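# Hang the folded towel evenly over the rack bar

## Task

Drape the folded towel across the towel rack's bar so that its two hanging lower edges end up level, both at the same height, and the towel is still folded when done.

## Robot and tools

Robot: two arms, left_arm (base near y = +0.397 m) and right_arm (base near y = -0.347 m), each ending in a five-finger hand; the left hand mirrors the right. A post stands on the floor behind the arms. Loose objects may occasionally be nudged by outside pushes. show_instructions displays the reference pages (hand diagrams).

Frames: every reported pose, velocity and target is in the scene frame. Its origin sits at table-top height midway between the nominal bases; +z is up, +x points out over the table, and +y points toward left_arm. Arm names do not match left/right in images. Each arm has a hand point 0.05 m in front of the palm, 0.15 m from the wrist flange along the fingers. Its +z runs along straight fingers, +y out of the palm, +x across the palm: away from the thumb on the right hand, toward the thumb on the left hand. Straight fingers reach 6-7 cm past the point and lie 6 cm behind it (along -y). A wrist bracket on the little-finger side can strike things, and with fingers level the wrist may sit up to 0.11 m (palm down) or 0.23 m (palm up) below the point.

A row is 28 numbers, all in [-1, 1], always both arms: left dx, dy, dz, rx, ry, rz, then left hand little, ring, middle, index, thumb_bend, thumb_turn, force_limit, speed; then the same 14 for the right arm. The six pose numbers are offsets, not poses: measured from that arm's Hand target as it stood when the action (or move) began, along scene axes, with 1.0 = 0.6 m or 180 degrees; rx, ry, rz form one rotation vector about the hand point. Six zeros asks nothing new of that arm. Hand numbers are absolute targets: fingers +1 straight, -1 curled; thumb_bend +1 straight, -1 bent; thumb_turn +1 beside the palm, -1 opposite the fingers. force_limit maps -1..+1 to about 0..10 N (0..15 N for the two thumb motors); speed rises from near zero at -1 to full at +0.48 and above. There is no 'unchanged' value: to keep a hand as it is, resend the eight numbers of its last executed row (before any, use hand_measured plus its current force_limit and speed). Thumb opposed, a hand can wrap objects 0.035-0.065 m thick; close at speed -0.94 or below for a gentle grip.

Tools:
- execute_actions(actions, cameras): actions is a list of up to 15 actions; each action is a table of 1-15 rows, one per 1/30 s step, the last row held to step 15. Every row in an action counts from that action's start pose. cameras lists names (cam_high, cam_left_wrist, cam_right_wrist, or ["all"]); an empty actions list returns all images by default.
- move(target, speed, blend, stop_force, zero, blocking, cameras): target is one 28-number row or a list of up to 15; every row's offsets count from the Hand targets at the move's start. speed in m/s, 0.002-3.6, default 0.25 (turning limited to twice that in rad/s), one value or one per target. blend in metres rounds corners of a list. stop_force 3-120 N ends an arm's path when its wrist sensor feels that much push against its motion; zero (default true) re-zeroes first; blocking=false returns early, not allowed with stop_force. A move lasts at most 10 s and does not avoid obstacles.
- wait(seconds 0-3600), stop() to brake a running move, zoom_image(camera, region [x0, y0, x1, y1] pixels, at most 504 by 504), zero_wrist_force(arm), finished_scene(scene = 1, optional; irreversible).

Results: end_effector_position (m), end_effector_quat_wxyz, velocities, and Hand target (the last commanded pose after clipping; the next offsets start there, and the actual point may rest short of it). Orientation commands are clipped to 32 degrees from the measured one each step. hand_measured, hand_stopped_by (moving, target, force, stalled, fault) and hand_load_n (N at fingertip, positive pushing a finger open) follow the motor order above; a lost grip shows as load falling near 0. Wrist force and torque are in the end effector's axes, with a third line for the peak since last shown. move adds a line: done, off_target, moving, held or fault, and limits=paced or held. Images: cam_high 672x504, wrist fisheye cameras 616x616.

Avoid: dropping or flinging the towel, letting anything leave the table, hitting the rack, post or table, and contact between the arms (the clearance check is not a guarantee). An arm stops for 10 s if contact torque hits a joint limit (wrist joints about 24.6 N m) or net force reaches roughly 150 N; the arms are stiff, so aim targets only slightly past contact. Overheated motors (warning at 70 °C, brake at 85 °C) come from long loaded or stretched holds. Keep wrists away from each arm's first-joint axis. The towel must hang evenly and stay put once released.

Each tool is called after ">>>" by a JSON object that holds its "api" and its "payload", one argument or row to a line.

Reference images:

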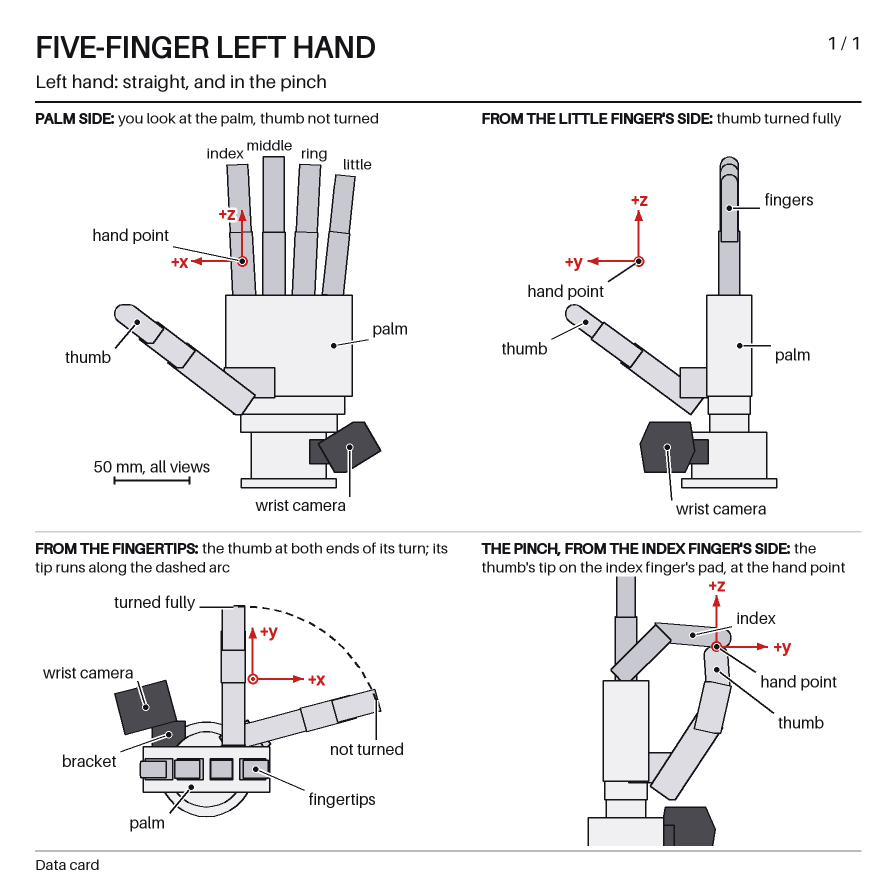

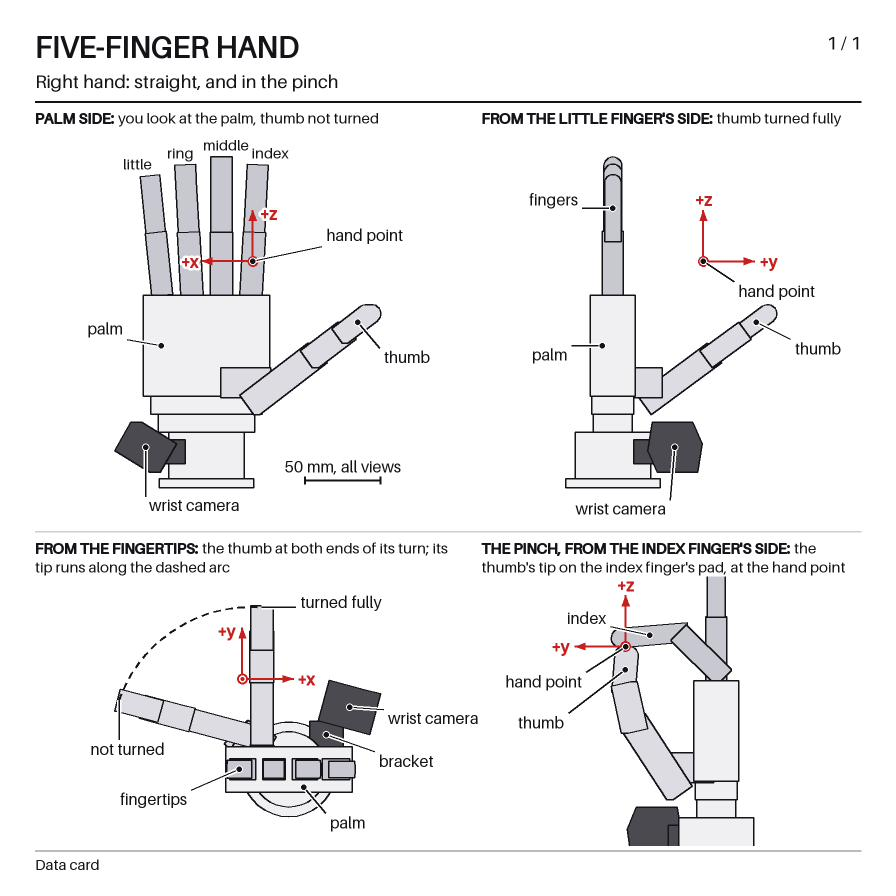

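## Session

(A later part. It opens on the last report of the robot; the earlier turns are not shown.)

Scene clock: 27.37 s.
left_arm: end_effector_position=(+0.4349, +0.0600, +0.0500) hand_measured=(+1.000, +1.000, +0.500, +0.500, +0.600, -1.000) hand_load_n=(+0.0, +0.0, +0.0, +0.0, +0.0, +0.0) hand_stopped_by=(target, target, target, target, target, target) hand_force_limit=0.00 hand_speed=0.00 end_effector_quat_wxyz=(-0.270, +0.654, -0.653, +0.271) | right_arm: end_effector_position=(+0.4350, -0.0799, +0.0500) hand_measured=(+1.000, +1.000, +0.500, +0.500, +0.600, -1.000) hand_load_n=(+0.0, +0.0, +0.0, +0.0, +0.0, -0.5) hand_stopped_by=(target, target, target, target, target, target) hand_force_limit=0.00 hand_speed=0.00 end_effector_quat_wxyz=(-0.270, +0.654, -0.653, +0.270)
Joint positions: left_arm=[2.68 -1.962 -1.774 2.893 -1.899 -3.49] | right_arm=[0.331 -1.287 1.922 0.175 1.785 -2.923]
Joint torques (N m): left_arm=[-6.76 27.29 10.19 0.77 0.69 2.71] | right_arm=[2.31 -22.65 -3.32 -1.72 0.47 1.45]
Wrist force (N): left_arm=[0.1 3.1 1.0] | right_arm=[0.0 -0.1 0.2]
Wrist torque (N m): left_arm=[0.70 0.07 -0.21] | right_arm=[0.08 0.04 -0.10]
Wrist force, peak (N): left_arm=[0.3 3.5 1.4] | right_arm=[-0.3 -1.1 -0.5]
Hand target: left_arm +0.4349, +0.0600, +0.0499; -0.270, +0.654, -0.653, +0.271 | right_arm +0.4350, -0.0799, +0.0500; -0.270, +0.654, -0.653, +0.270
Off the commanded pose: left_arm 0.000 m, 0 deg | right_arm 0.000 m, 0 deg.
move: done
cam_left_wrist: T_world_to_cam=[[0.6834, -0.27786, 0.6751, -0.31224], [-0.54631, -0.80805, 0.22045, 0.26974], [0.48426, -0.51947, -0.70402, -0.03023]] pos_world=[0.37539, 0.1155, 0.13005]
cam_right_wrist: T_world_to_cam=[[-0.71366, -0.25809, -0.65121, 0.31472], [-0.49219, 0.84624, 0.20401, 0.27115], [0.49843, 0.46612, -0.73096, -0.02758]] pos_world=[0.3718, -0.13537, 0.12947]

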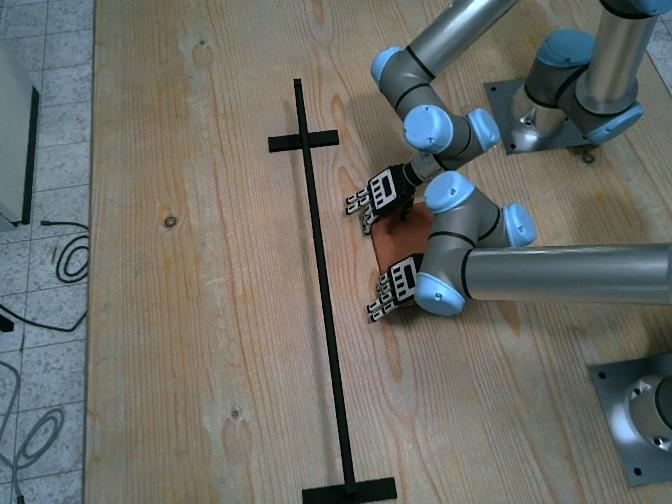

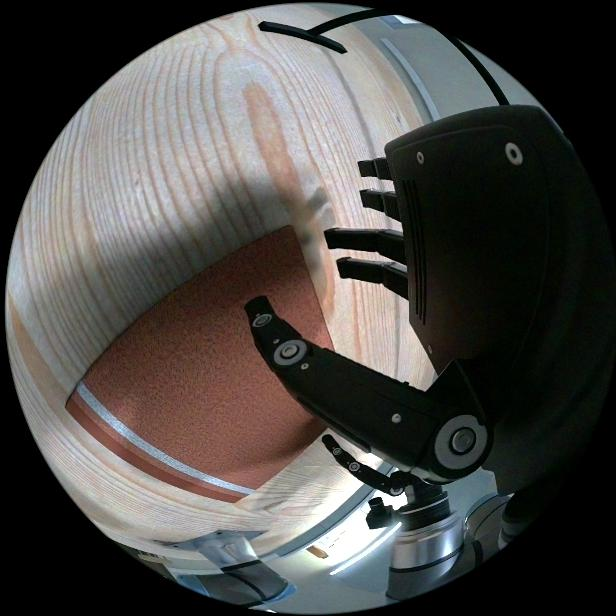

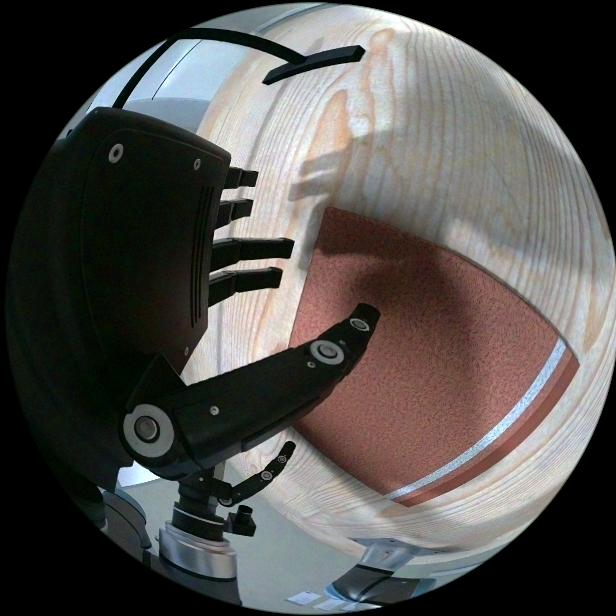

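>>> {"api": "move", "payload": {
  "target": [0.01,0,-0.025,0,-0.0722,0,1,1,0.3,0.3,0.3,-1,0,0,0.01,0,-0.025,0,-0.0722,0,1,1,0.3,0.3,0.3,-1,0,0],
  "speed": 0.1,
  "cameras": ["all"]
}}

>>> {"api": "zoom_image", "payload": {
  "camera": "cam_left_wrist",
  "region": [150, 150, 450, 450]
}}

>>> {"api": "zoom_image", "payload": {
  "camera": "cam_right_wrist",
  "region": [150, 150, 450, 450]
}}

>>> {"api": "zoom_image", "payload": {
  "camera": "cam_high",
  "region": [340, 160, 460, 320]
}}

Scene clock: 30.40 s.
left_arm: end_effector_position=(+0.4409, +0.0600, +0.0350) hand_measured=(+1.000, +1.000, +0.300, +0.300, +0.300, -1.000) hand_load_n=(+0.0, +0.0, +0.0, +0.0, +0.0, +0.0) hand_stopped_by=(target, target, target, target, target, target) hand_force_limit=0.00 hand_speed=0.00 end_effector_quat_wxyz=(-0.343, +0.619, -0.618, +0.343) | right_arm: end_effector_position=(+0.4410, -0.0799, +0.0350) hand_measured=(+1.000, +1.000, +0.300, +0.300, +0.300, -1.000) hand_load_n=(+0.0, +0.0, +0.0, +0.0, +0.0, +0.0) hand_stopped_by=(target, target, target, target, target, target) hand_force_limit=0.00 hand_speed=0.00 end_effector_quat_wxyz=(-0.342, +0.619, -0.618, +0.342)
Joint positions: left_arm=[2.632 -1.93 -1.939 3.245 -2.006 -3.438] | right_arm=[0.367 -1.325 2.096 -0.184 1.859 -2.956]
Joint torques (N m): left_arm=[-9.57 41.93 8.85 1.23 -2.46 2.69] | right_arm=[9.78 -36.26 -0.61 -2.03 1.58 -2.34]
Wrist force (N): left_arm=[-0.2 3.4 0.7] | right_arm=[0.1 0.1 -0.2]
Wrist torque (N m): left_arm=[0.74 0.10 -0.37] | right_arm=[0.14 0.02 0.04]
Wrist force, peak (N): left_arm=[0.0 3.6 1.1] | right_arm=[0.0 -0.4 -0.3]
Hand target: left_arm +0.4409, +0.0600, +0.0349; -0.343, +0.619, -0.618, +0.343 | right_arm +0.4410, -0.0799, +0.0350; -0.342, +0.619, -0.618, +0.342
Off the commanded pose: left_arm 0.000 m, 0 deg | right_arm 0.000 m, 0 deg.
move: done
cam_left_wrist: T_world_to_cam=[[0.51424, -0.27791, 0.81137, -0.23634], [-0.58191, -0.80803, 0.09204, 0.29649], [0.63004, -0.51947, -0.57724, -0.11241]] pos_world=[0.36488, 0.1155, 0.09958]
cam_right_wrist: T_world_to_cam=[[-0.54915, -0.25815, -0.79485, 0.24167], [-0.52546, 0.84623, 0.0882, 0.29586], [0.64986, 0.4661, -0.60036, -0.11287]] pos_world=[0.36153, -0.13537, 0.09823]

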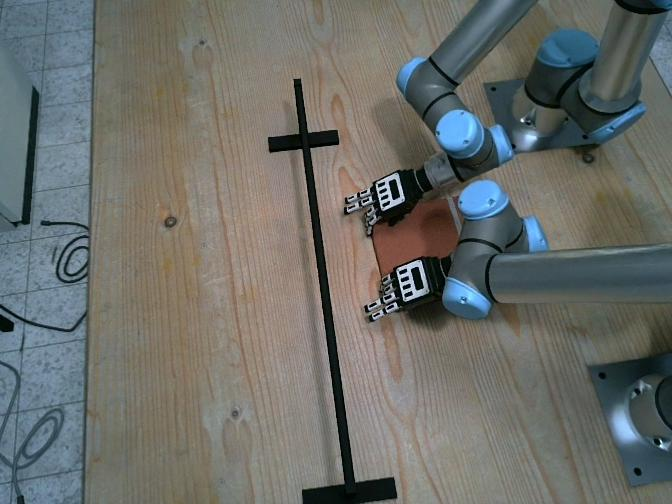

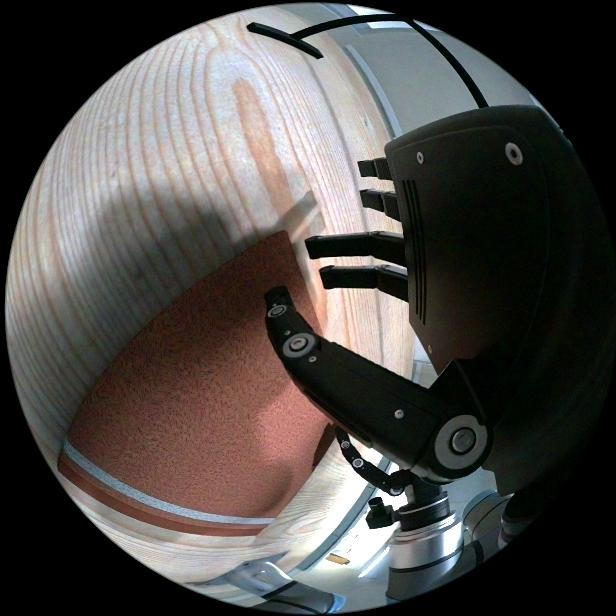

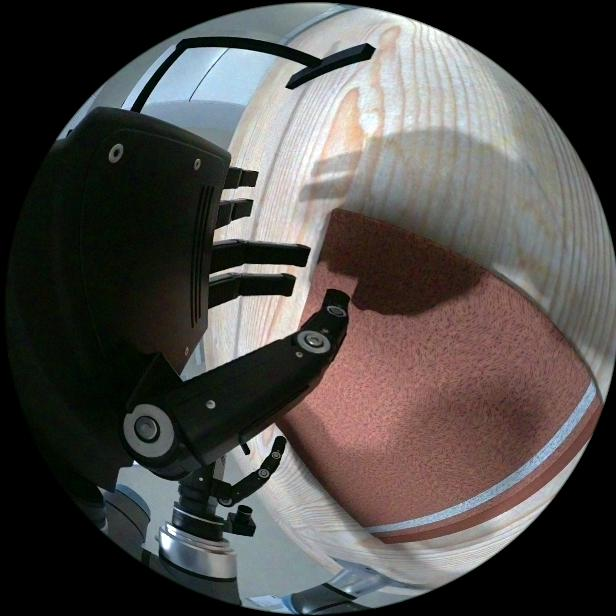

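Scaled by 1.680 from the camera's image (finer frame: 880x880).

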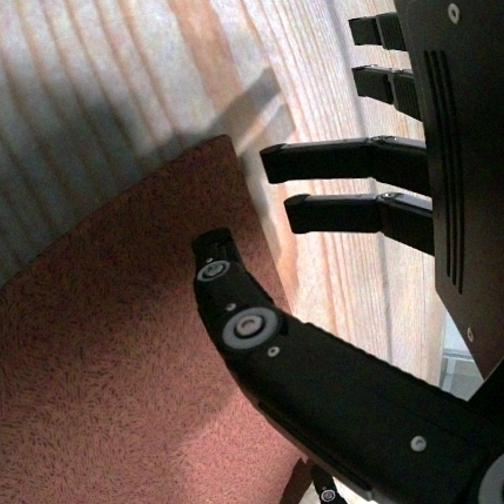

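Scaled by 1.680 from the camera's image (finer frame: 880x880).

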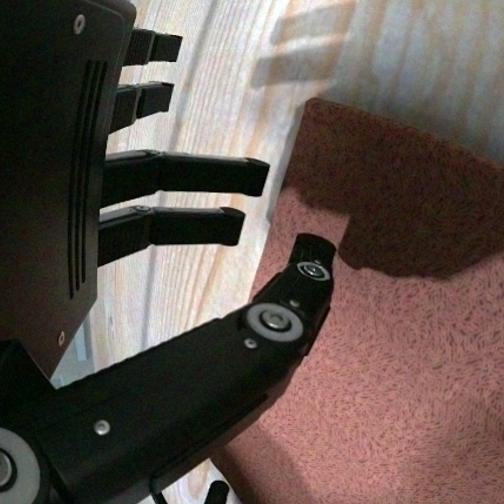

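Scaled by 3.150 from the camera's image (finer frame: 960x720).

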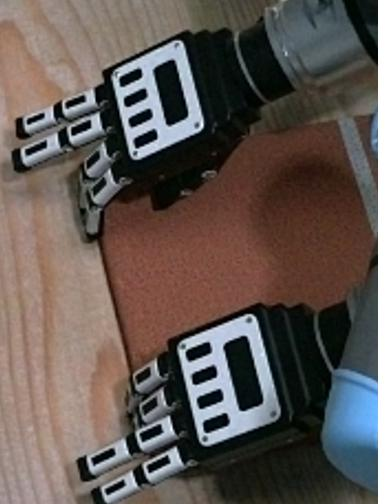

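>>> {"api": "move", "payload": {
  "target": [0,0,-0.04,0,0,0,1,1,0.3,0.3,0.3,-1,0,0,0,0,-0.04,0,0,0,1,1,0.3,0.3,0.3,-1,0,0],
  "speed": 0.008,
  "stop_force": 3,
  "cameras": ["all"]
}}

>>> {"api": "zoom_image", "payload": {
  "camera": "cam_left_wrist",
  "region": [150, 150, 450, 450]
}}

>>> {"api": "zoom_image", "payload": {
  "camera": "cam_right_wrist",
  "region": [150, 150, 450, 450]
}}

Scene clock: 33.50 s.
left_arm: end_effector_position=(+0.4409, +0.0600, +0.0223) hand_measured=(+1.000, +1.000, +0.300, +0.300, +0.300, -1.000) hand_load_n=(-0.5, +0.0, +0.0, +0.0, +0.0, +0.0) hand_stopped_by=(target, target, target, target, target, target) hand_force_limit=0.00 hand_speed=0.00 end_effector_quat_wxyz=(-0.343, +0.619, -0.618, +0.343) | right_arm: end_effector_position=(+0.4410, -0.0799, +0.0224) hand_measured=(+1.000, +1.000, +0.300, +0.300, +0.300, -1.000) hand_load_n=(+0.0, +0.0, +0.0, +0.0, +0.0, +0.0) hand_stopped_by=(target, target, target, target, target, target) hand_force_limit=0.00 hand_speed=0.00 end_effector_quat_wxyz=(-0.342, +0.619, -0.618, +0.342)
Joint positions: left_arm=[2.632 -1.951 -1.95 3.278 -2.006 -3.438] | right_arm=[0.367 -1.301 2.108 -0.22 1.859 -2.956]
Joint torques (N m): left_arm=[-9.54 41.38 21.81 -1.95 1.26 2.68] | right_arm=[7.14 -34.38 -23.29 3.2 -0.71 -2.12]
Wrist force (N): left_arm=[0.2 0.7 -1.0] | right_arm=[-0.3 -2.3 -2.2]
Wrist torque (N m): left_arm=[0.70 0.07 -0.31] | right_arm=[0.23 0.06 -0.01]
Wrist force, peak (N): left_arm=[-0.9 -4.5 -4.5] | right_arm=[0.4 -9.5 -6.1]
Hand target: left_arm +0.4409, +0.0600, +0.0223; -0.343, +0.619, -0.618, +0.343 (not the last commanded pose) | right_arm +0.4410, -0.0799, +0.0224; -0.342, +0.619, -0.618, +0.342 (not the last commanded pose)
Off the commanded pose: left_arm 0.011 m, 0 deg | right_arm 0.011 m, 0 deg.
move: contact (left_arm, right_arm)
cam_left_wrist: T_world_to_cam=[[0.51411, -0.27791, 0.81146, -0.22599], [-0.58192, -0.80803, 0.09194, 0.29767], [0.63013, -0.51947, -0.57714, -0.11978]] pos_world=[0.36488, 0.1155, 0.08688]
cam_right_wrist: T_world_to_cam=[[-0.54903, -0.25815, -0.79494, 0.23161], [-0.52548, 0.84623, 0.08811, 0.29699], [0.64995, 0.4661, -0.60026, -0.12048]] pos_world=[0.36153, -0.13537, 0.08563]

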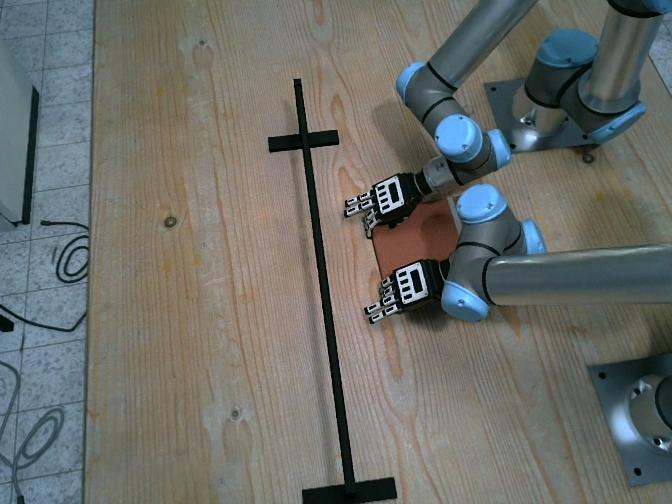

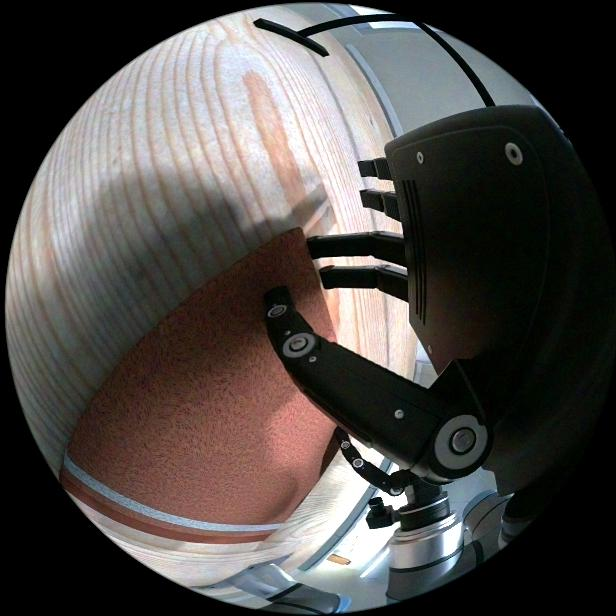

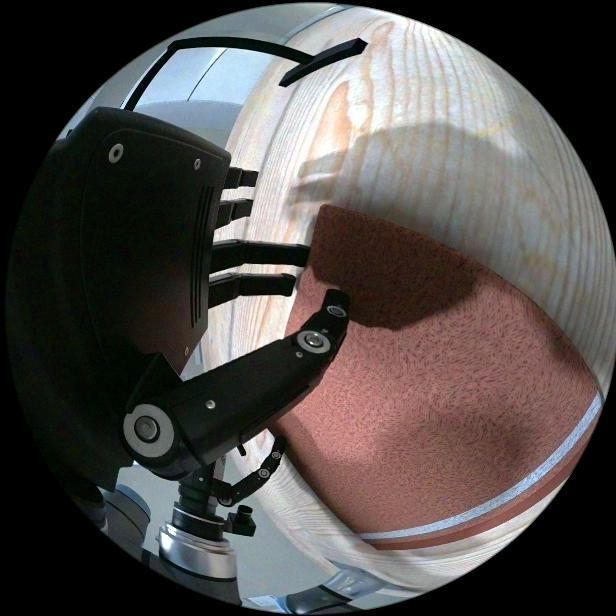

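Scaled by 1.680 from the camera's image (finer frame: 880x880).

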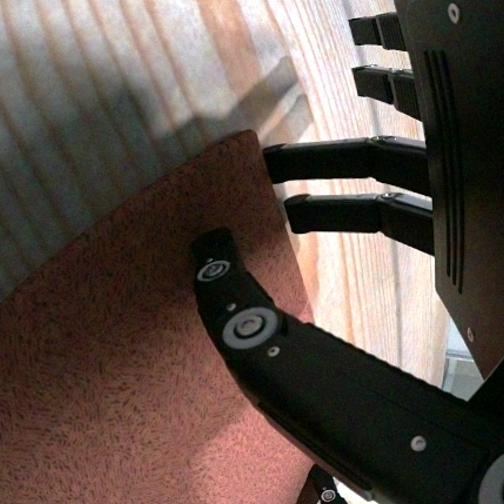

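Scaled by 1.680 from the camera's image (finer frame: 880x880).

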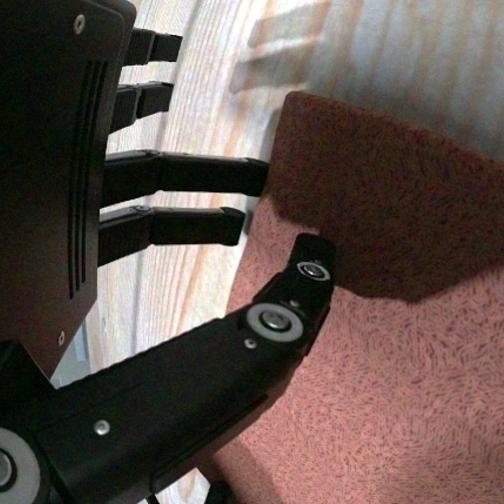

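>>> {"api": "move", "payload": {
  "target": [0.0067,0.0083,0.02,0.0333,0,0,1,1,0.3,0.3,0.3,-1,0,0,0.0067,-0.025,0.02,-0.0333,0,0,1,1,0.3,0.3,0.3,-1,0,0],
  "speed": 0.1
}}

>>> {"api": "move", "payload": {
  "target": [0,0,-0.04,0,0,0,1,1,0.3,0.3,0.3,-1,0,0,0,0,-0.04,0,0,0,1,1,0.3,0.3,0.3,-1,0,0],
  "speed": 0.006,
  "stop_force": 3,
  "cameras": ["all"]
}}

>>> {"api": "zoom_image", "payload": {
  "camera": "cam_left_wrist",
  "region": [200, 180, 400, 380]
}}

>>> {"api": "zoom_image", "payload": {
  "camera": "cam_right_wrist",
  "region": [200, 180, 400, 380]
}}

Scene clock: 37.07 s.
left_arm: end_effector_position=(+0.4449, +0.0649, +0.0342) hand_measured=(+1.000, +1.000, +0.300, +0.300, +0.300, -1.000) hand_load_n=(+0.0, +0.0, +0.0, +0.0, +0.0, +0.0) hand_stopped_by=(target, target, target, target, target, target) hand_force_limit=0.00 hand_speed=0.00 end_effector_quat_wxyz=(-0.374, +0.600, -0.635, +0.310) | right_arm: end_effector_position=(+0.4450, -0.0949, +0.0344) hand_measured=(+1.000, +1.000, +0.300, +0.300, +0.300, -1.000) hand_load_n=(+0.0, +0.0, +0.0, +0.0, +0.0, +0.0) hand_stopped_by=(target, target, target, target, target, target) hand_force_limit=0.00 hand_speed=0.00 end_effector_quat_wxyz=(-0.310, +0.636, -0.599, +0.374)
Joint positions: left_arm=[2.606 -1.96 -1.893 3.205 -2.08 -3.374] | right_arm=[0.376 -1.313 2.076 -0.166 1.921 -3.037]
Joint torques (N m): left_arm=[-9.42 25.93 24.55 -2.02 -2.36 2.79] | right_arm=[9.36 -36.78 -23.72 2.78 1.65 -2.17]
Wrist force (N): left_arm=[0.2 3.5 0.7] | right_arm=[0.5 0.9 0.0]
Wrist torque (N m): left_arm=[0.75 0.01 -0.32] | right_arm=[0.27 -0.04 0.10]
Wrist force, peak (N): left_arm=[0.0 3.7 0.8] | right_arm=[-0.4 -2.7 -2.3]
Hand target: left_arm +0.4449, +0.0650, +0.0343; -0.374, +0.600, -0.635, +0.310 | right_arm +0.4450, -0.0949, +0.0344; -0.310, +0.636, -0.599, +0.374
Off the commanded pose: left_arm 0.000 m, 0 deg | right_arm 0.000 m, 0 deg.
move: done

Scene clock: 40.77 s.
left_arm: end_effector_position=(+0.4449, +0.0650, +0.0204) hand_measured=(+1.000, +1.000, +0.300, +0.300, +0.300, -1.000) hand_load_n=(+0.0, +0.0, +0.0, +0.0, +0.0, +0.0) hand_stopped_by=(target, target, target, target, target, target) hand_force_limit=0.00 hand_speed=0.00 end_effector_quat_wxyz=(-0.375, +0.600, -0.635, +0.310) | right_arm: end_effector_position=(+0.4450, -0.0949, +0.0206) hand_measured=(+1.000, +1.000, +0.300, +0.300, +0.300, -1.000) hand_load_n=(+0.0, +0.0, +0.0, +0.5, +0.0, +0.0) hand_stopped_by=(target, target, target, target, target, target) hand_force_limit=0.00 hand_speed=0.00 end_effector_quat_wxyz=(-0.310, +0.636, -0.599, +0.374)
Joint positions: left_arm=[2.606 -1.983 -1.904 3.239 -2.081 -3.374] | right_arm=[0.376 -1.287 2.089 -0.205 1.921 -3.037]
Joint torques (N m): left_arm=[-8.07 42.35 21.58 -1.99 -0.52 2.33] | right_arm=[7 -34.4 -22.72 3.16 0.04 -2.12]
Wrist force (N): left_arm=[0.0 0.8 -0.6] | right_arm=[0.5 -2.4 -2.0]
Wrist torque (N m): left_arm=[0.67 0.01 -0.27] | right_arm=[0.21 0.05 0.02]
Wrist force, peak (N): left_arm=[0.2 3.8 0.9] | right_arm=[1.2 -5.0 -3.2]
Hand target: left_arm +0.4449, +0.0650, +0.0204; -0.375, +0.600, -0.635, +0.310 (not the last commanded pose) | right_arm +0.4450, -0.0949, +0.0206; -0.310, +0.636, -0.599, +0.374 (not the last commanded pose)
Off the commanded pose: left_arm 0.010 m, 0 deg | right_arm 0.010 m, 0 deg.
move: contact (left_arm, right_arm)
cam_left_wrist: T_world_to_cam=[[0.51408, -0.36112, 0.77802, -0.21903], [-0.58195, -0.81319, 0.00708, 0.30632], [0.63012, -0.45641, -0.62821, -0.12381]] pos_world=[0.36888, 0.11349, 0.09046]
cam_right_wrist: T_world_to_cam=[[-0.54899, -0.33976, -0.76366, 0.22005], [-0.52549, 0.8508, -0.00077, 0.31425], [0.64998, 0.40087, -0.64562, -0.1226]] pos_world=[0.36563, -0.14345, 0.08913]

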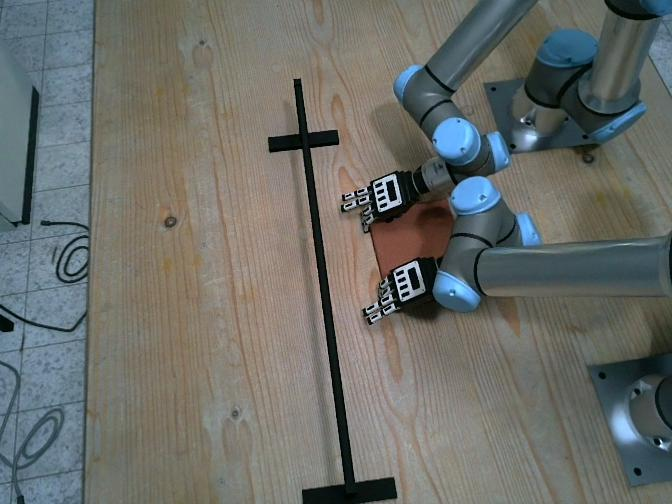

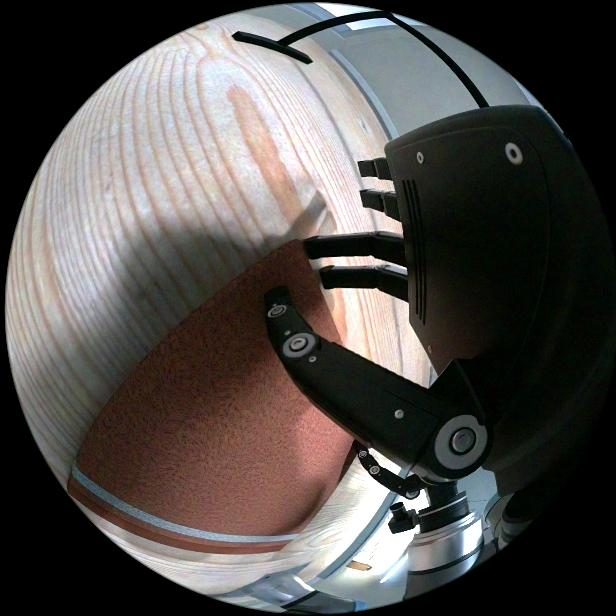

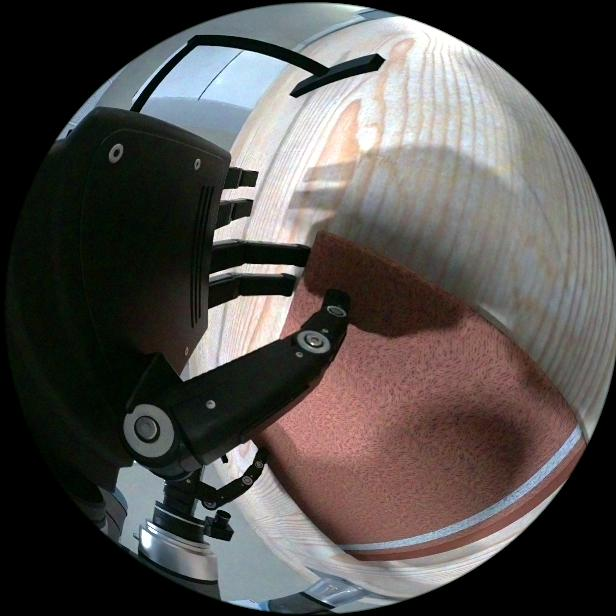

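Scaled by 2.520 from the camera's image (finer frame: 880x880).

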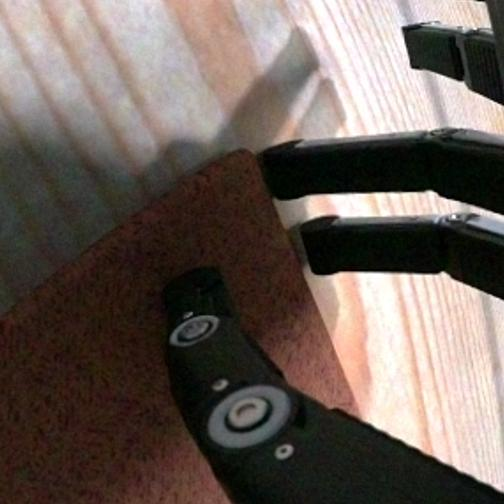

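Scaled by 2.520 from the camera's image (finer frame: 880x880).

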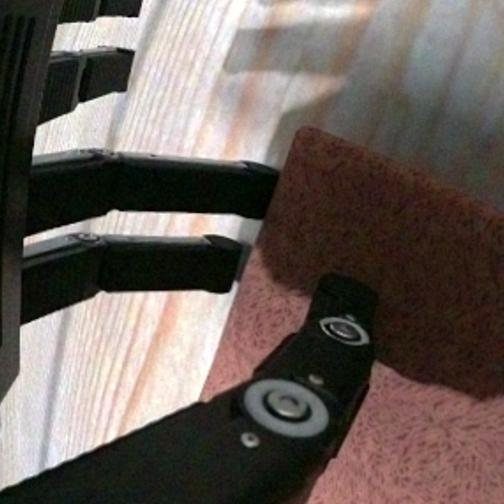

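>>> {"api": "move", "payload": {
  "target": [0,0,0.002,0,0,0,1,1,0.0,0.0,0.3,-1,-0.4,-0.8,0,0,0.002,0,0,0,1,1,0.0,0.0,0.3,-1,-0.4,-0.8],
  "speed": 0.05,
  "cameras": ["all"]
}}

>>> {"api": "zoom_image", "payload": {
  "camera": "cam_left_wrist",
  "region": [200, 180, 400, 380]
}}

>>> {"api": "zoom_image", "payload": {
  "camera": "cam_right_wrist",
  "region": [200, 180, 400, 380]
}}

Scene clock: 41.93 s.
left_arm: end_effector_position=(+0.4450, +0.0650, +0.0216) hand_measured=(+1.000, +1.000, +0.000, +0.000, +0.300, -1.000) hand_load_n=(+0.0, +0.0, +0.0, +0.5, +0.0, +0.0) hand_stopped_by=(target, target, target, target, target, target) hand_force_limit=-0.40 hand_speed=-0.80 end_effector_quat_wxyz=(-0.375, +0.600, -0.635, +0.310) | right_arm: end_effector_position=(+0.4450, -0.0949, +0.0218) hand_measured=(+1.000, +1.000, +0.000, +0.000, +0.300, -1.000) hand_load_n=(+0.0, -0.5, +0.0, +0.5, +0.0, +0.0) hand_stopped_by=(target, target, target, target, target, target) hand_force_limit=-0.40 hand_speed=-0.80 end_effector_quat_wxyz=(-0.310, +0.636, -0.599, +0.374)
Joint positions: left_arm=[2.606 -1.981 -1.903 3.236 -2.081 -3.374] | right_arm=[0.376 -1.289 2.087 -0.201 1.921 -3.037]
Joint torques (N m): left_arm=[-9.76 43.54 22.83 -2.03 0.69 2.02] | right_arm=[6.38 -36.4 -22.56 2.66 -0.08 -2.32]
Wrist force (N): left_arm=[0.2 2.7 0.7] | right_arm=[0.4 0.1 0.1]
Wrist torque (N m): left_arm=[0.68 0.03 -0.31] | right_arm=[0.21 -0.01 0.08]
Wrist force, peak (N): left_arm=[0.2 3.5 0.7] | right_arm=[0.8 -2.4 -2.0]
Hand target: left_arm +0.4449, +0.0650, +0.0216; -0.375, +0.600, -0.635, +0.310 | right_arm +0.4450, -0.0949, +0.0218; -0.310, +0.636, -0.599, +0.374
Off the commanded pose: left_arm 0.000 m, 0 deg | right_arm 0.000 m, 0 deg.
move: done
cam_left_wrist: T_world_to_cam=[[0.514, -0.36107, 0.7781, -0.21995], [-0.58191, -0.81322, 0.00704, 0.30631], [0.63022, -0.45641, -0.62811, -0.1231]] pos_world=[0.36888, 0.11349, 0.09166]
cam_right_wrist: T_world_to_cam=[[-0.54899, -0.33976, -0.76366, 0.22097], [-0.52549, 0.8508, -0.00077, 0.31425], [0.64998, 0.40087, -0.64562, -0.12182]] pos_world=[0.36563, -0.14345, 0.09033]

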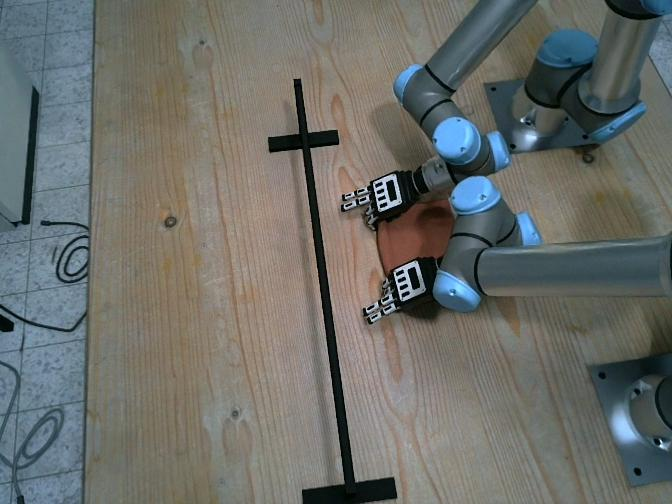

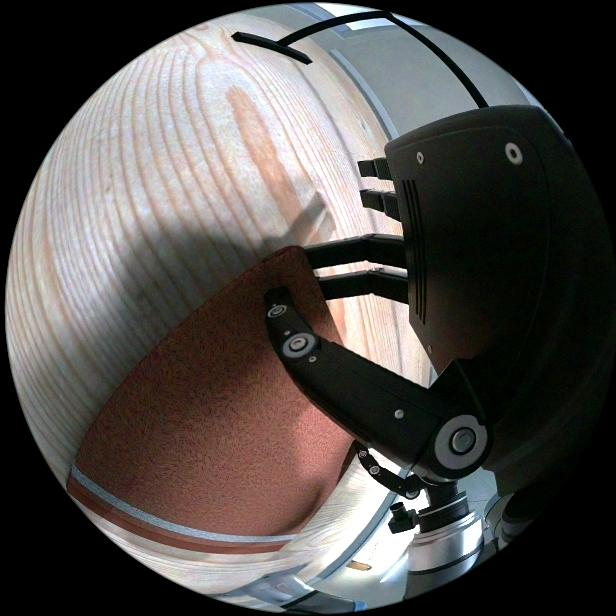

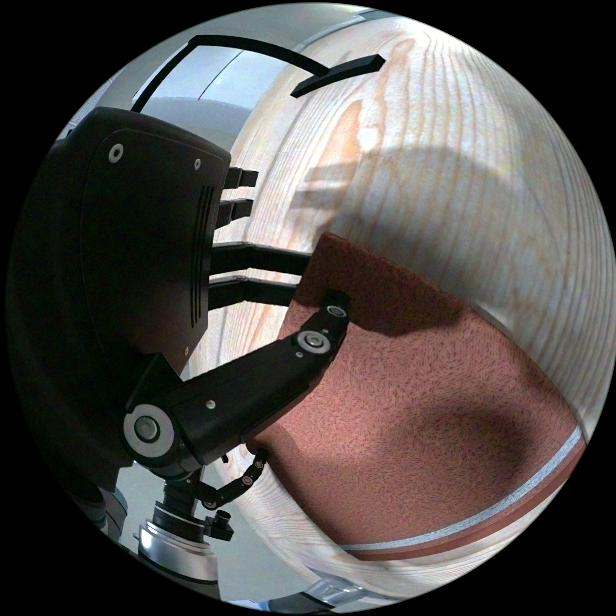

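Scaled by 2.520 from the camera's image (finer frame: 880x880).

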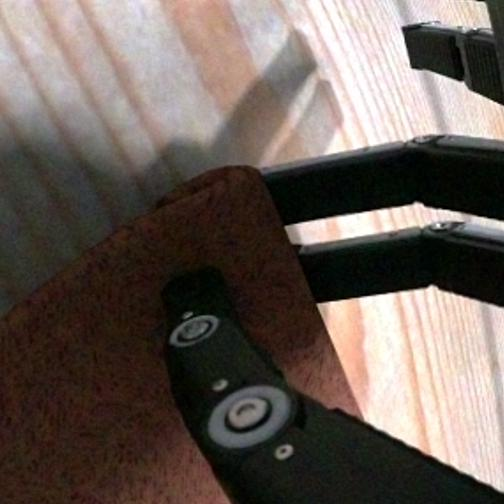

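Scaled by 2.520 from the camera's image (finer frame: 880x880).

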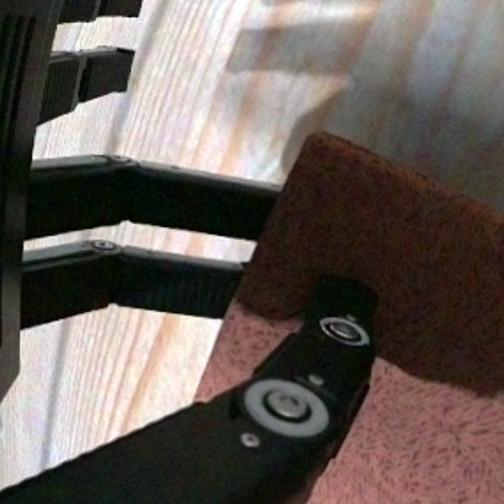

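>>> {"api": "move", "payload": {
  "target": [0,0,0,0,0,0,1,1,-0.25,-0.25,-0.1,-1,-0.5,-0.9,0,0,0,0,0,0,1,1,-0.25,-0.25,-0.1,-1,-0.5,-0.9],
  "speed": 0.05,
  "cameras": ["all"]
}}

>>> {"api": "zoom_image", "payload": {
  "camera": "cam_left_wrist",
  "region": [200, 180, 400, 380]
}}

>>> {"api": "zoom_image", "payload": {
  "camera": "cam_right_wrist",
  "region": [200, 180, 400, 380]
}}

Scene clock: 43.23 s.
left_arm: end_effector_position=(+0.4449, +0.0650, +0.0216) hand_measured=(+1.000, +1.000, -0.138, -0.156, +0.226, -1.000) hand_load_n=(+0.0, +0.0, +2.5, +3.0, +4.0, +0.0) hand_stopped_by=(target, target, force, force, force, target) hand_force_limit=-0.50 hand_speed=-0.90 end_effector_quat_wxyz=(-0.375, +0.600, -0.635, +0.310) | right_arm: end_effector_position=(+0.4450, -0.0949, +0.0218) hand_measured=(+1.000, +1.000, -0.138, -0.156, +0.212, -1.000) hand_load_n=(+0.0, +0.0, +3.0, +2.5, +4.0, +0.0) hand_stopped_by=(target, target, force, force, force, target) hand_force_limit=-0.50 hand_speed=-0.90 end_effector_quat_wxyz=(-0.310, +0.636, -0.599, +0.374)
Joint positions: left_arm=[2.606 -1.981 -1.903 3.236 -2.081 -3.374] | right_arm=[0.376 -1.289 2.087 -0.201 1.921 -3.037]
Joint torques (N m): left_arm=[-10.19 43.47 22.71 -1.17 0.85 2.02] | right_arm=[4.14 -35.65 -24.33 2.04 -0.23 -2.24]
Wrist force (N): left_arm=[0.2 3.3 0.6] | right_arm=[0.1 1.3 0.0]
Wrist torque (N m): left_arm=[0.71 0.04 -0.32] | right_arm=[0.33 0.02 0.09]
Wrist force, peak (N): left_arm=[0.4 3.6 0.6] | right_arm=[0.1 1.4 0.1]
Hand target: left_arm +0.4449, +0.0650, +0.0216; -0.375, +0.600, -0.635, +0.310 | right_arm +0.4450, -0.0949, +0.0218; -0.310, +0.636, -0.599, +0.374
Off the commanded pose: left_arm 0.000 m, 0 deg | right_arm 0.000 m, 0 deg.
move: done
cam_left_wrist: T_world_to_cam=[[0.51408, -0.36112, 0.77802, -0.21997], [-0.58195, -0.81319, 0.00708, 0.30632], [0.63012, -0.45641, -0.62821, -0.12306]] pos_world=[0.36888, 0.11349, 0.09166]
cam_right_wrist: T_world_to_cam=[[-0.54899, -0.33976, -0.76366, 0.22097], [-0.52549, 0.8508, -0.00077, 0.31425], [0.64998, 0.40087, -0.64562, -0.12182]] pos_world=[0.36563, -0.14345, 0.09033]

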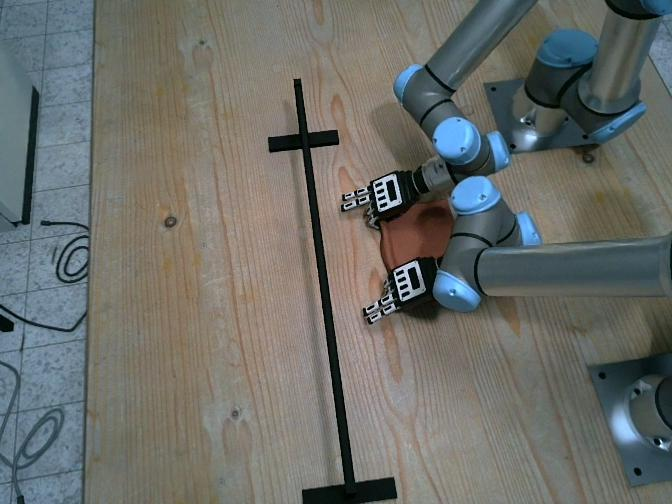

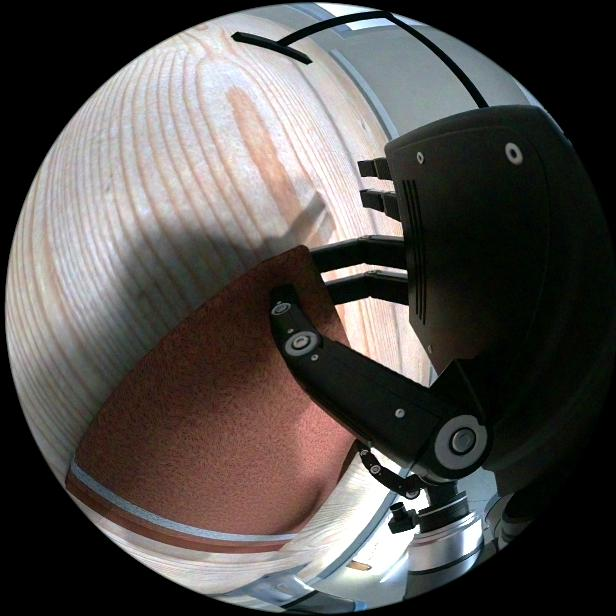

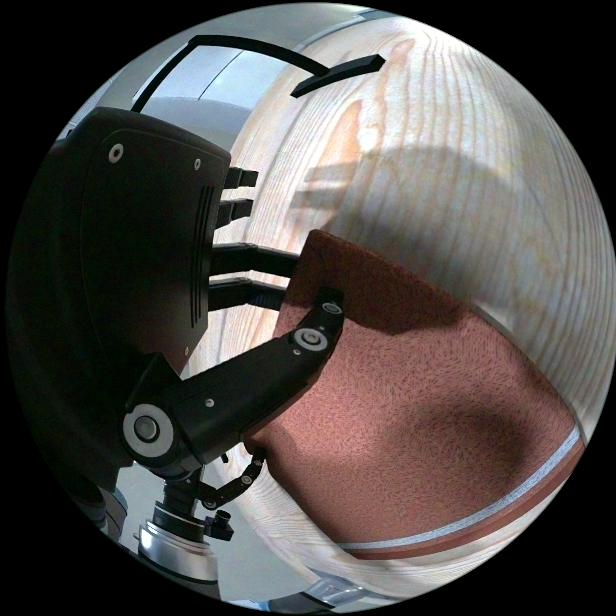

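Scaled by 2.520 from the camera's image (finer frame: 880x880).

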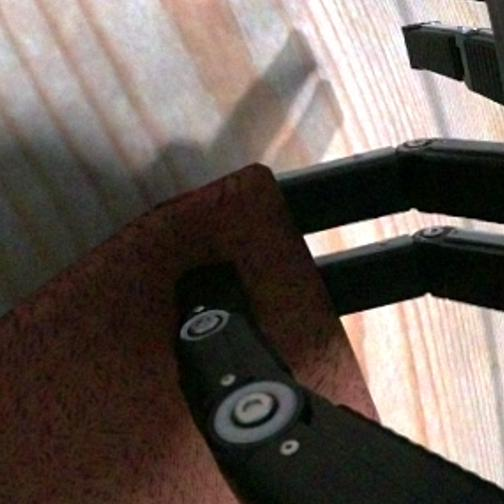

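Scaled by 2.520 from the camera's image (finer frame: 880x880).

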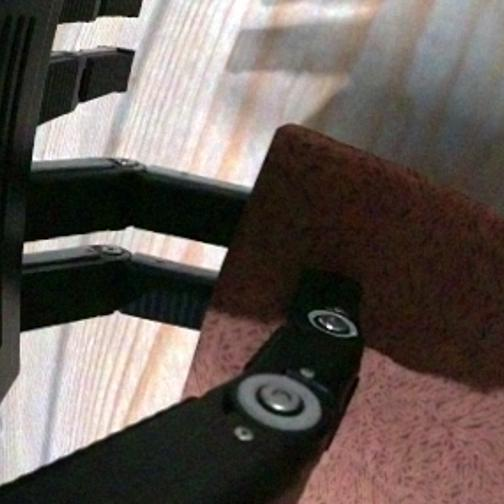

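>>> {"api": "move", "payload": {
  "target": [0,0,0,0,0,0,1,1,-0.35,-0.35,-0.2,-1,-0.1,-0.9,0,0,0,0,0,0,1,1,-0.35,-0.35,-0.2,-1,-0.1,-0.9],
  "speed": 0.05
}}

>>> {"api": "move", "payload": {
  "target": [0,0,0.08,0,0,0,1,1,-0.35,-0.35,-0.2,-1,-0.1,-0.9,0,0,0.08,0,0,0,1,1,-0.35,-0.35,-0.2,-1,-0.1,-0.9],
  "speed": 0.05,
  "cameras": ["all"]
}}

>>> {"api": "zoom_image", "payload": {
  "camera": "cam_left_wrist",
  "region": [200, 180, 400, 380]
}}

>>> {"api": "zoom_image", "payload": {
  "camera": "cam_right_wrist",
  "region": [200, 180, 400, 380]
}}

Scene clock: 46.53 s.
left_arm: end_effector_position=(+0.4449, +0.0650, +0.0216) hand_measured=(+1.000, +1.000, -0.164, -0.184, +0.218, -1.000) hand_load_n=(+0.0, +0.0, +5.5, +4.5, +6.5, +0.5) hand_stopped_by=(target, target, force, force, force, target) hand_force_limit=-0.10 hand_speed=-0.90 end_effector_quat_wxyz=(-0.375, +0.600, -0.635, +0.310) | right_arm: end_effector_position=(+0.4450, -0.0949, +0.0218) hand_measured=(+1.000, +1.000, -0.154, -0.182, +0.188, -1.000) hand_load_n=(+0.0, +0.0, +5.0, +5.0, +7.0, +0.0) hand_stopped_by=(target, target, force, force, force, target) hand_force_limit=-0.10 hand_speed=-0.90 end_effector_quat_wxyz=(-0.310, +0.636, -0.599, +0.374)
Joint positions: left_arm=[2.606 -1.981 -1.903 3.236 -2.081 -3.374] | right_arm=[0.376 -1.289 2.087 -0.201 1.921 -3.037]
Joint torques (N m): left_arm=[-9.17 44.32 23.4 0.18 1.1 1.34] | right_arm=[-0.54 -36.07 -23.41 -0.57 -0.24 -2.07]
Wrist force (N): left_arm=[0.5 3.3 0.8] | right_arm=[-0.2 1.1 0.0]
Wrist torque (N m): left_arm=[0.72 0.00 -0.31] | right_arm=[0.29 0.06 0.07]
Wrist force, peak (N): left_arm=[0.3 3.8 0.8] | right_arm=[-0.2 1.2 -0.2]
Hand target: left_arm +0.4449, +0.0650, +0.0216; -0.375, +0.600, -0.635, +0.310 | right_arm +0.4450, -0.0949, +0.0218; -0.310, +0.636, -0.599, +0.374
Off the commanded pose: left_arm 0.000 m, 0 deg | right_arm 0.000 m, 0 deg.
move: done

Scene clock: 48.03 s.
left_arm: end_effector_position=(+0.4449, +0.0650, +0.0695) hand_measured=(+1.000, +1.000, -0.164, -0.184, +0.218, -1.000) hand_load_n=(+0.0, +0.0, +5.5, +4.0, +7.0, +0.5) hand_stopped_by=(target, target, force, force, force, target) hand_force_limit=-0.10 hand_speed=-0.90 end_effector_quat_wxyz=(-0.375, +0.600, -0.635, +0.310) | right_arm: end_effector_position=(+0.4450, -0.0949, +0.0696) hand_measured=(+1.000, +1.000, -0.154, -0.182, +0.188, -1.000) hand_load_n=(+0.0, +0.0, +4.5, +5.0, +6.5, +0.0) hand_stopped_by=(target, target, force, force, force, target) hand_force_limit=-0.10 hand_speed=-0.90 end_effector_quat_wxyz=(-0.310, +0.636, -0.599, +0.374)
Joint positions: left_arm=[2.606 -1.906 -1.859 3.117 -2.081 -3.374] | right_arm=[0.376 -1.374 2.038 -0.067 1.921 -3.037]
Joint torques (N m): left_arm=[-7.15 41.39 26.26 -1.82 0.48 -1.17] | right_arm=[2.08 -37.02 -26.57 2.83 0.15 -0.04]
Wrist force (N): left_arm=[0.3 3.6 1.1] | right_arm=[-0.2 1.0 -0.1]
Wrist torque (N m): left_arm=[0.72 0.08 -0.36] | right_arm=[0.26 0.07 0.09]
Wrist force, peak (N): left_arm=[0.4 3.9 0.9] | right_arm=[-0.2 1.2 -0.1]
Hand target: left_arm +0.4449, +0.0650, +0.0696; -0.375, +0.600, -0.635, +0.310 | right_arm +0.4450, -0.0949, +0.0698; -0.310, +0.636, -0.599, +0.374
Off the commanded pose: left_arm 0.000 m, 0 deg | right_arm 0.000 m, 0 deg.
move: done
cam_left_wrist: T_world_to_cam=[[0.51399, -0.36126, 0.77802, -0.25718], [-0.58203, -0.81313, 0.00695, 0.30602], [0.63012, -0.45641, -0.62821, -0.09297]] pos_world=[0.36888, 0.11349, 0.13956]
cam_right_wrist: T_world_to_cam=[[-0.54895, -0.33983, -0.76366, 0.25752], [-0.52553, 0.85077, -0.00083, 0.31431], [0.64998, 0.40087, -0.64562, -0.0909]] pos_world=[0.36563, -0.14345, 0.13823]

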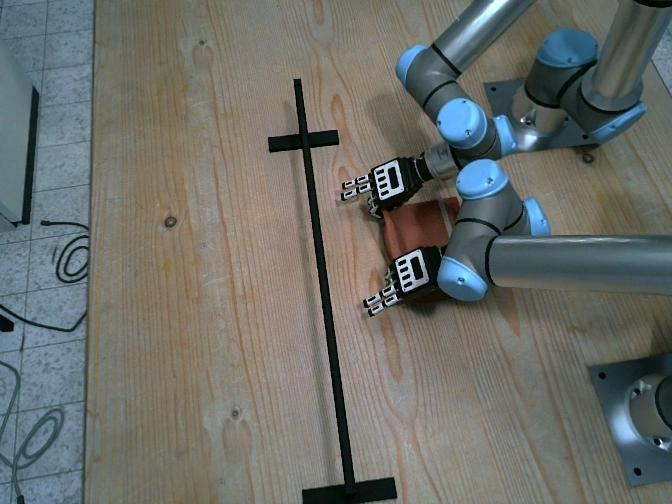

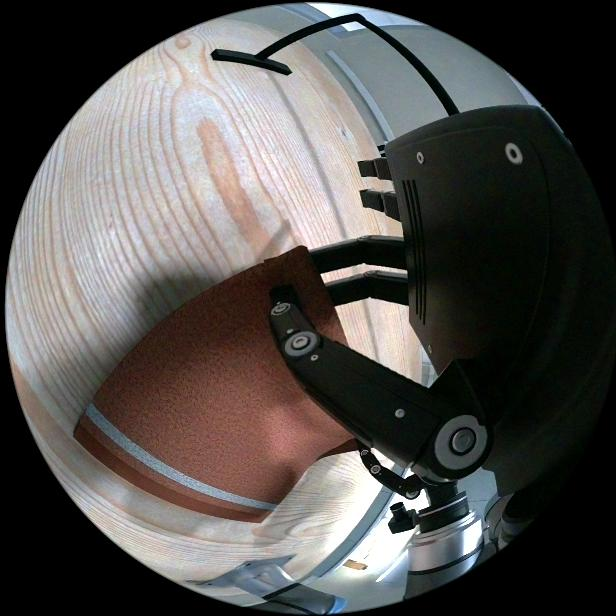

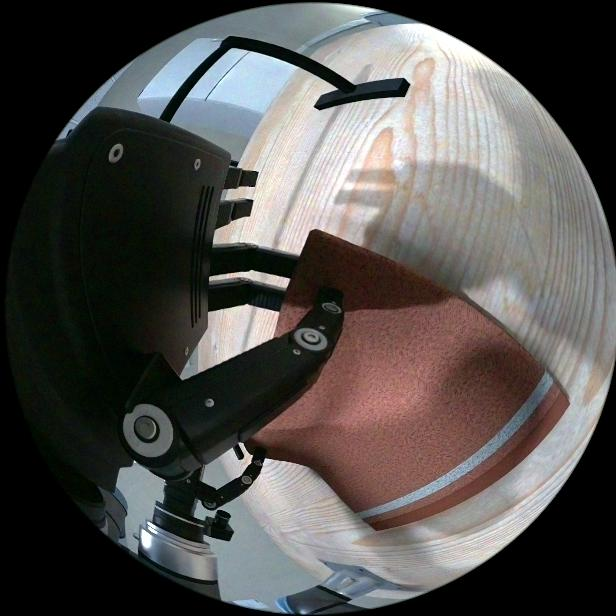

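Scaled by 2.520 from the camera's image (finer frame: 880x880).

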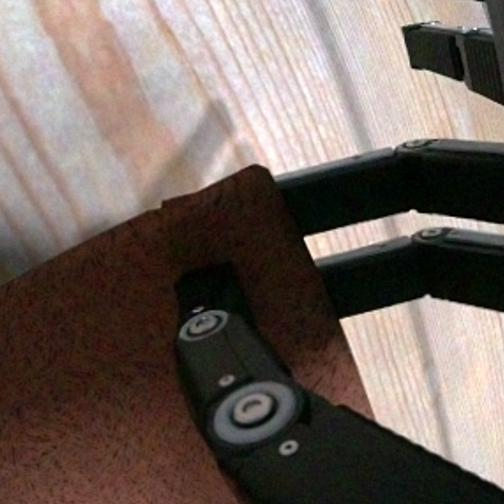

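Scaled by 2.520 from the camera's image (finer frame: 880x880).

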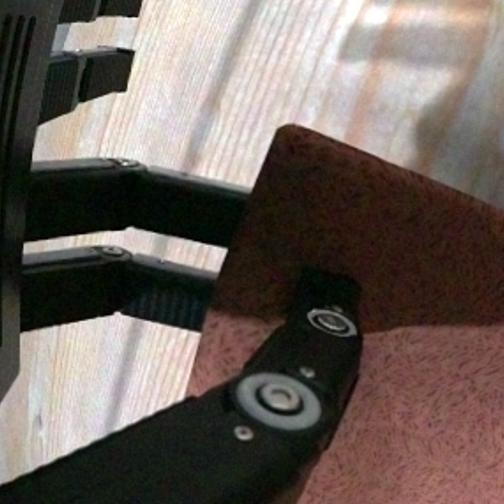

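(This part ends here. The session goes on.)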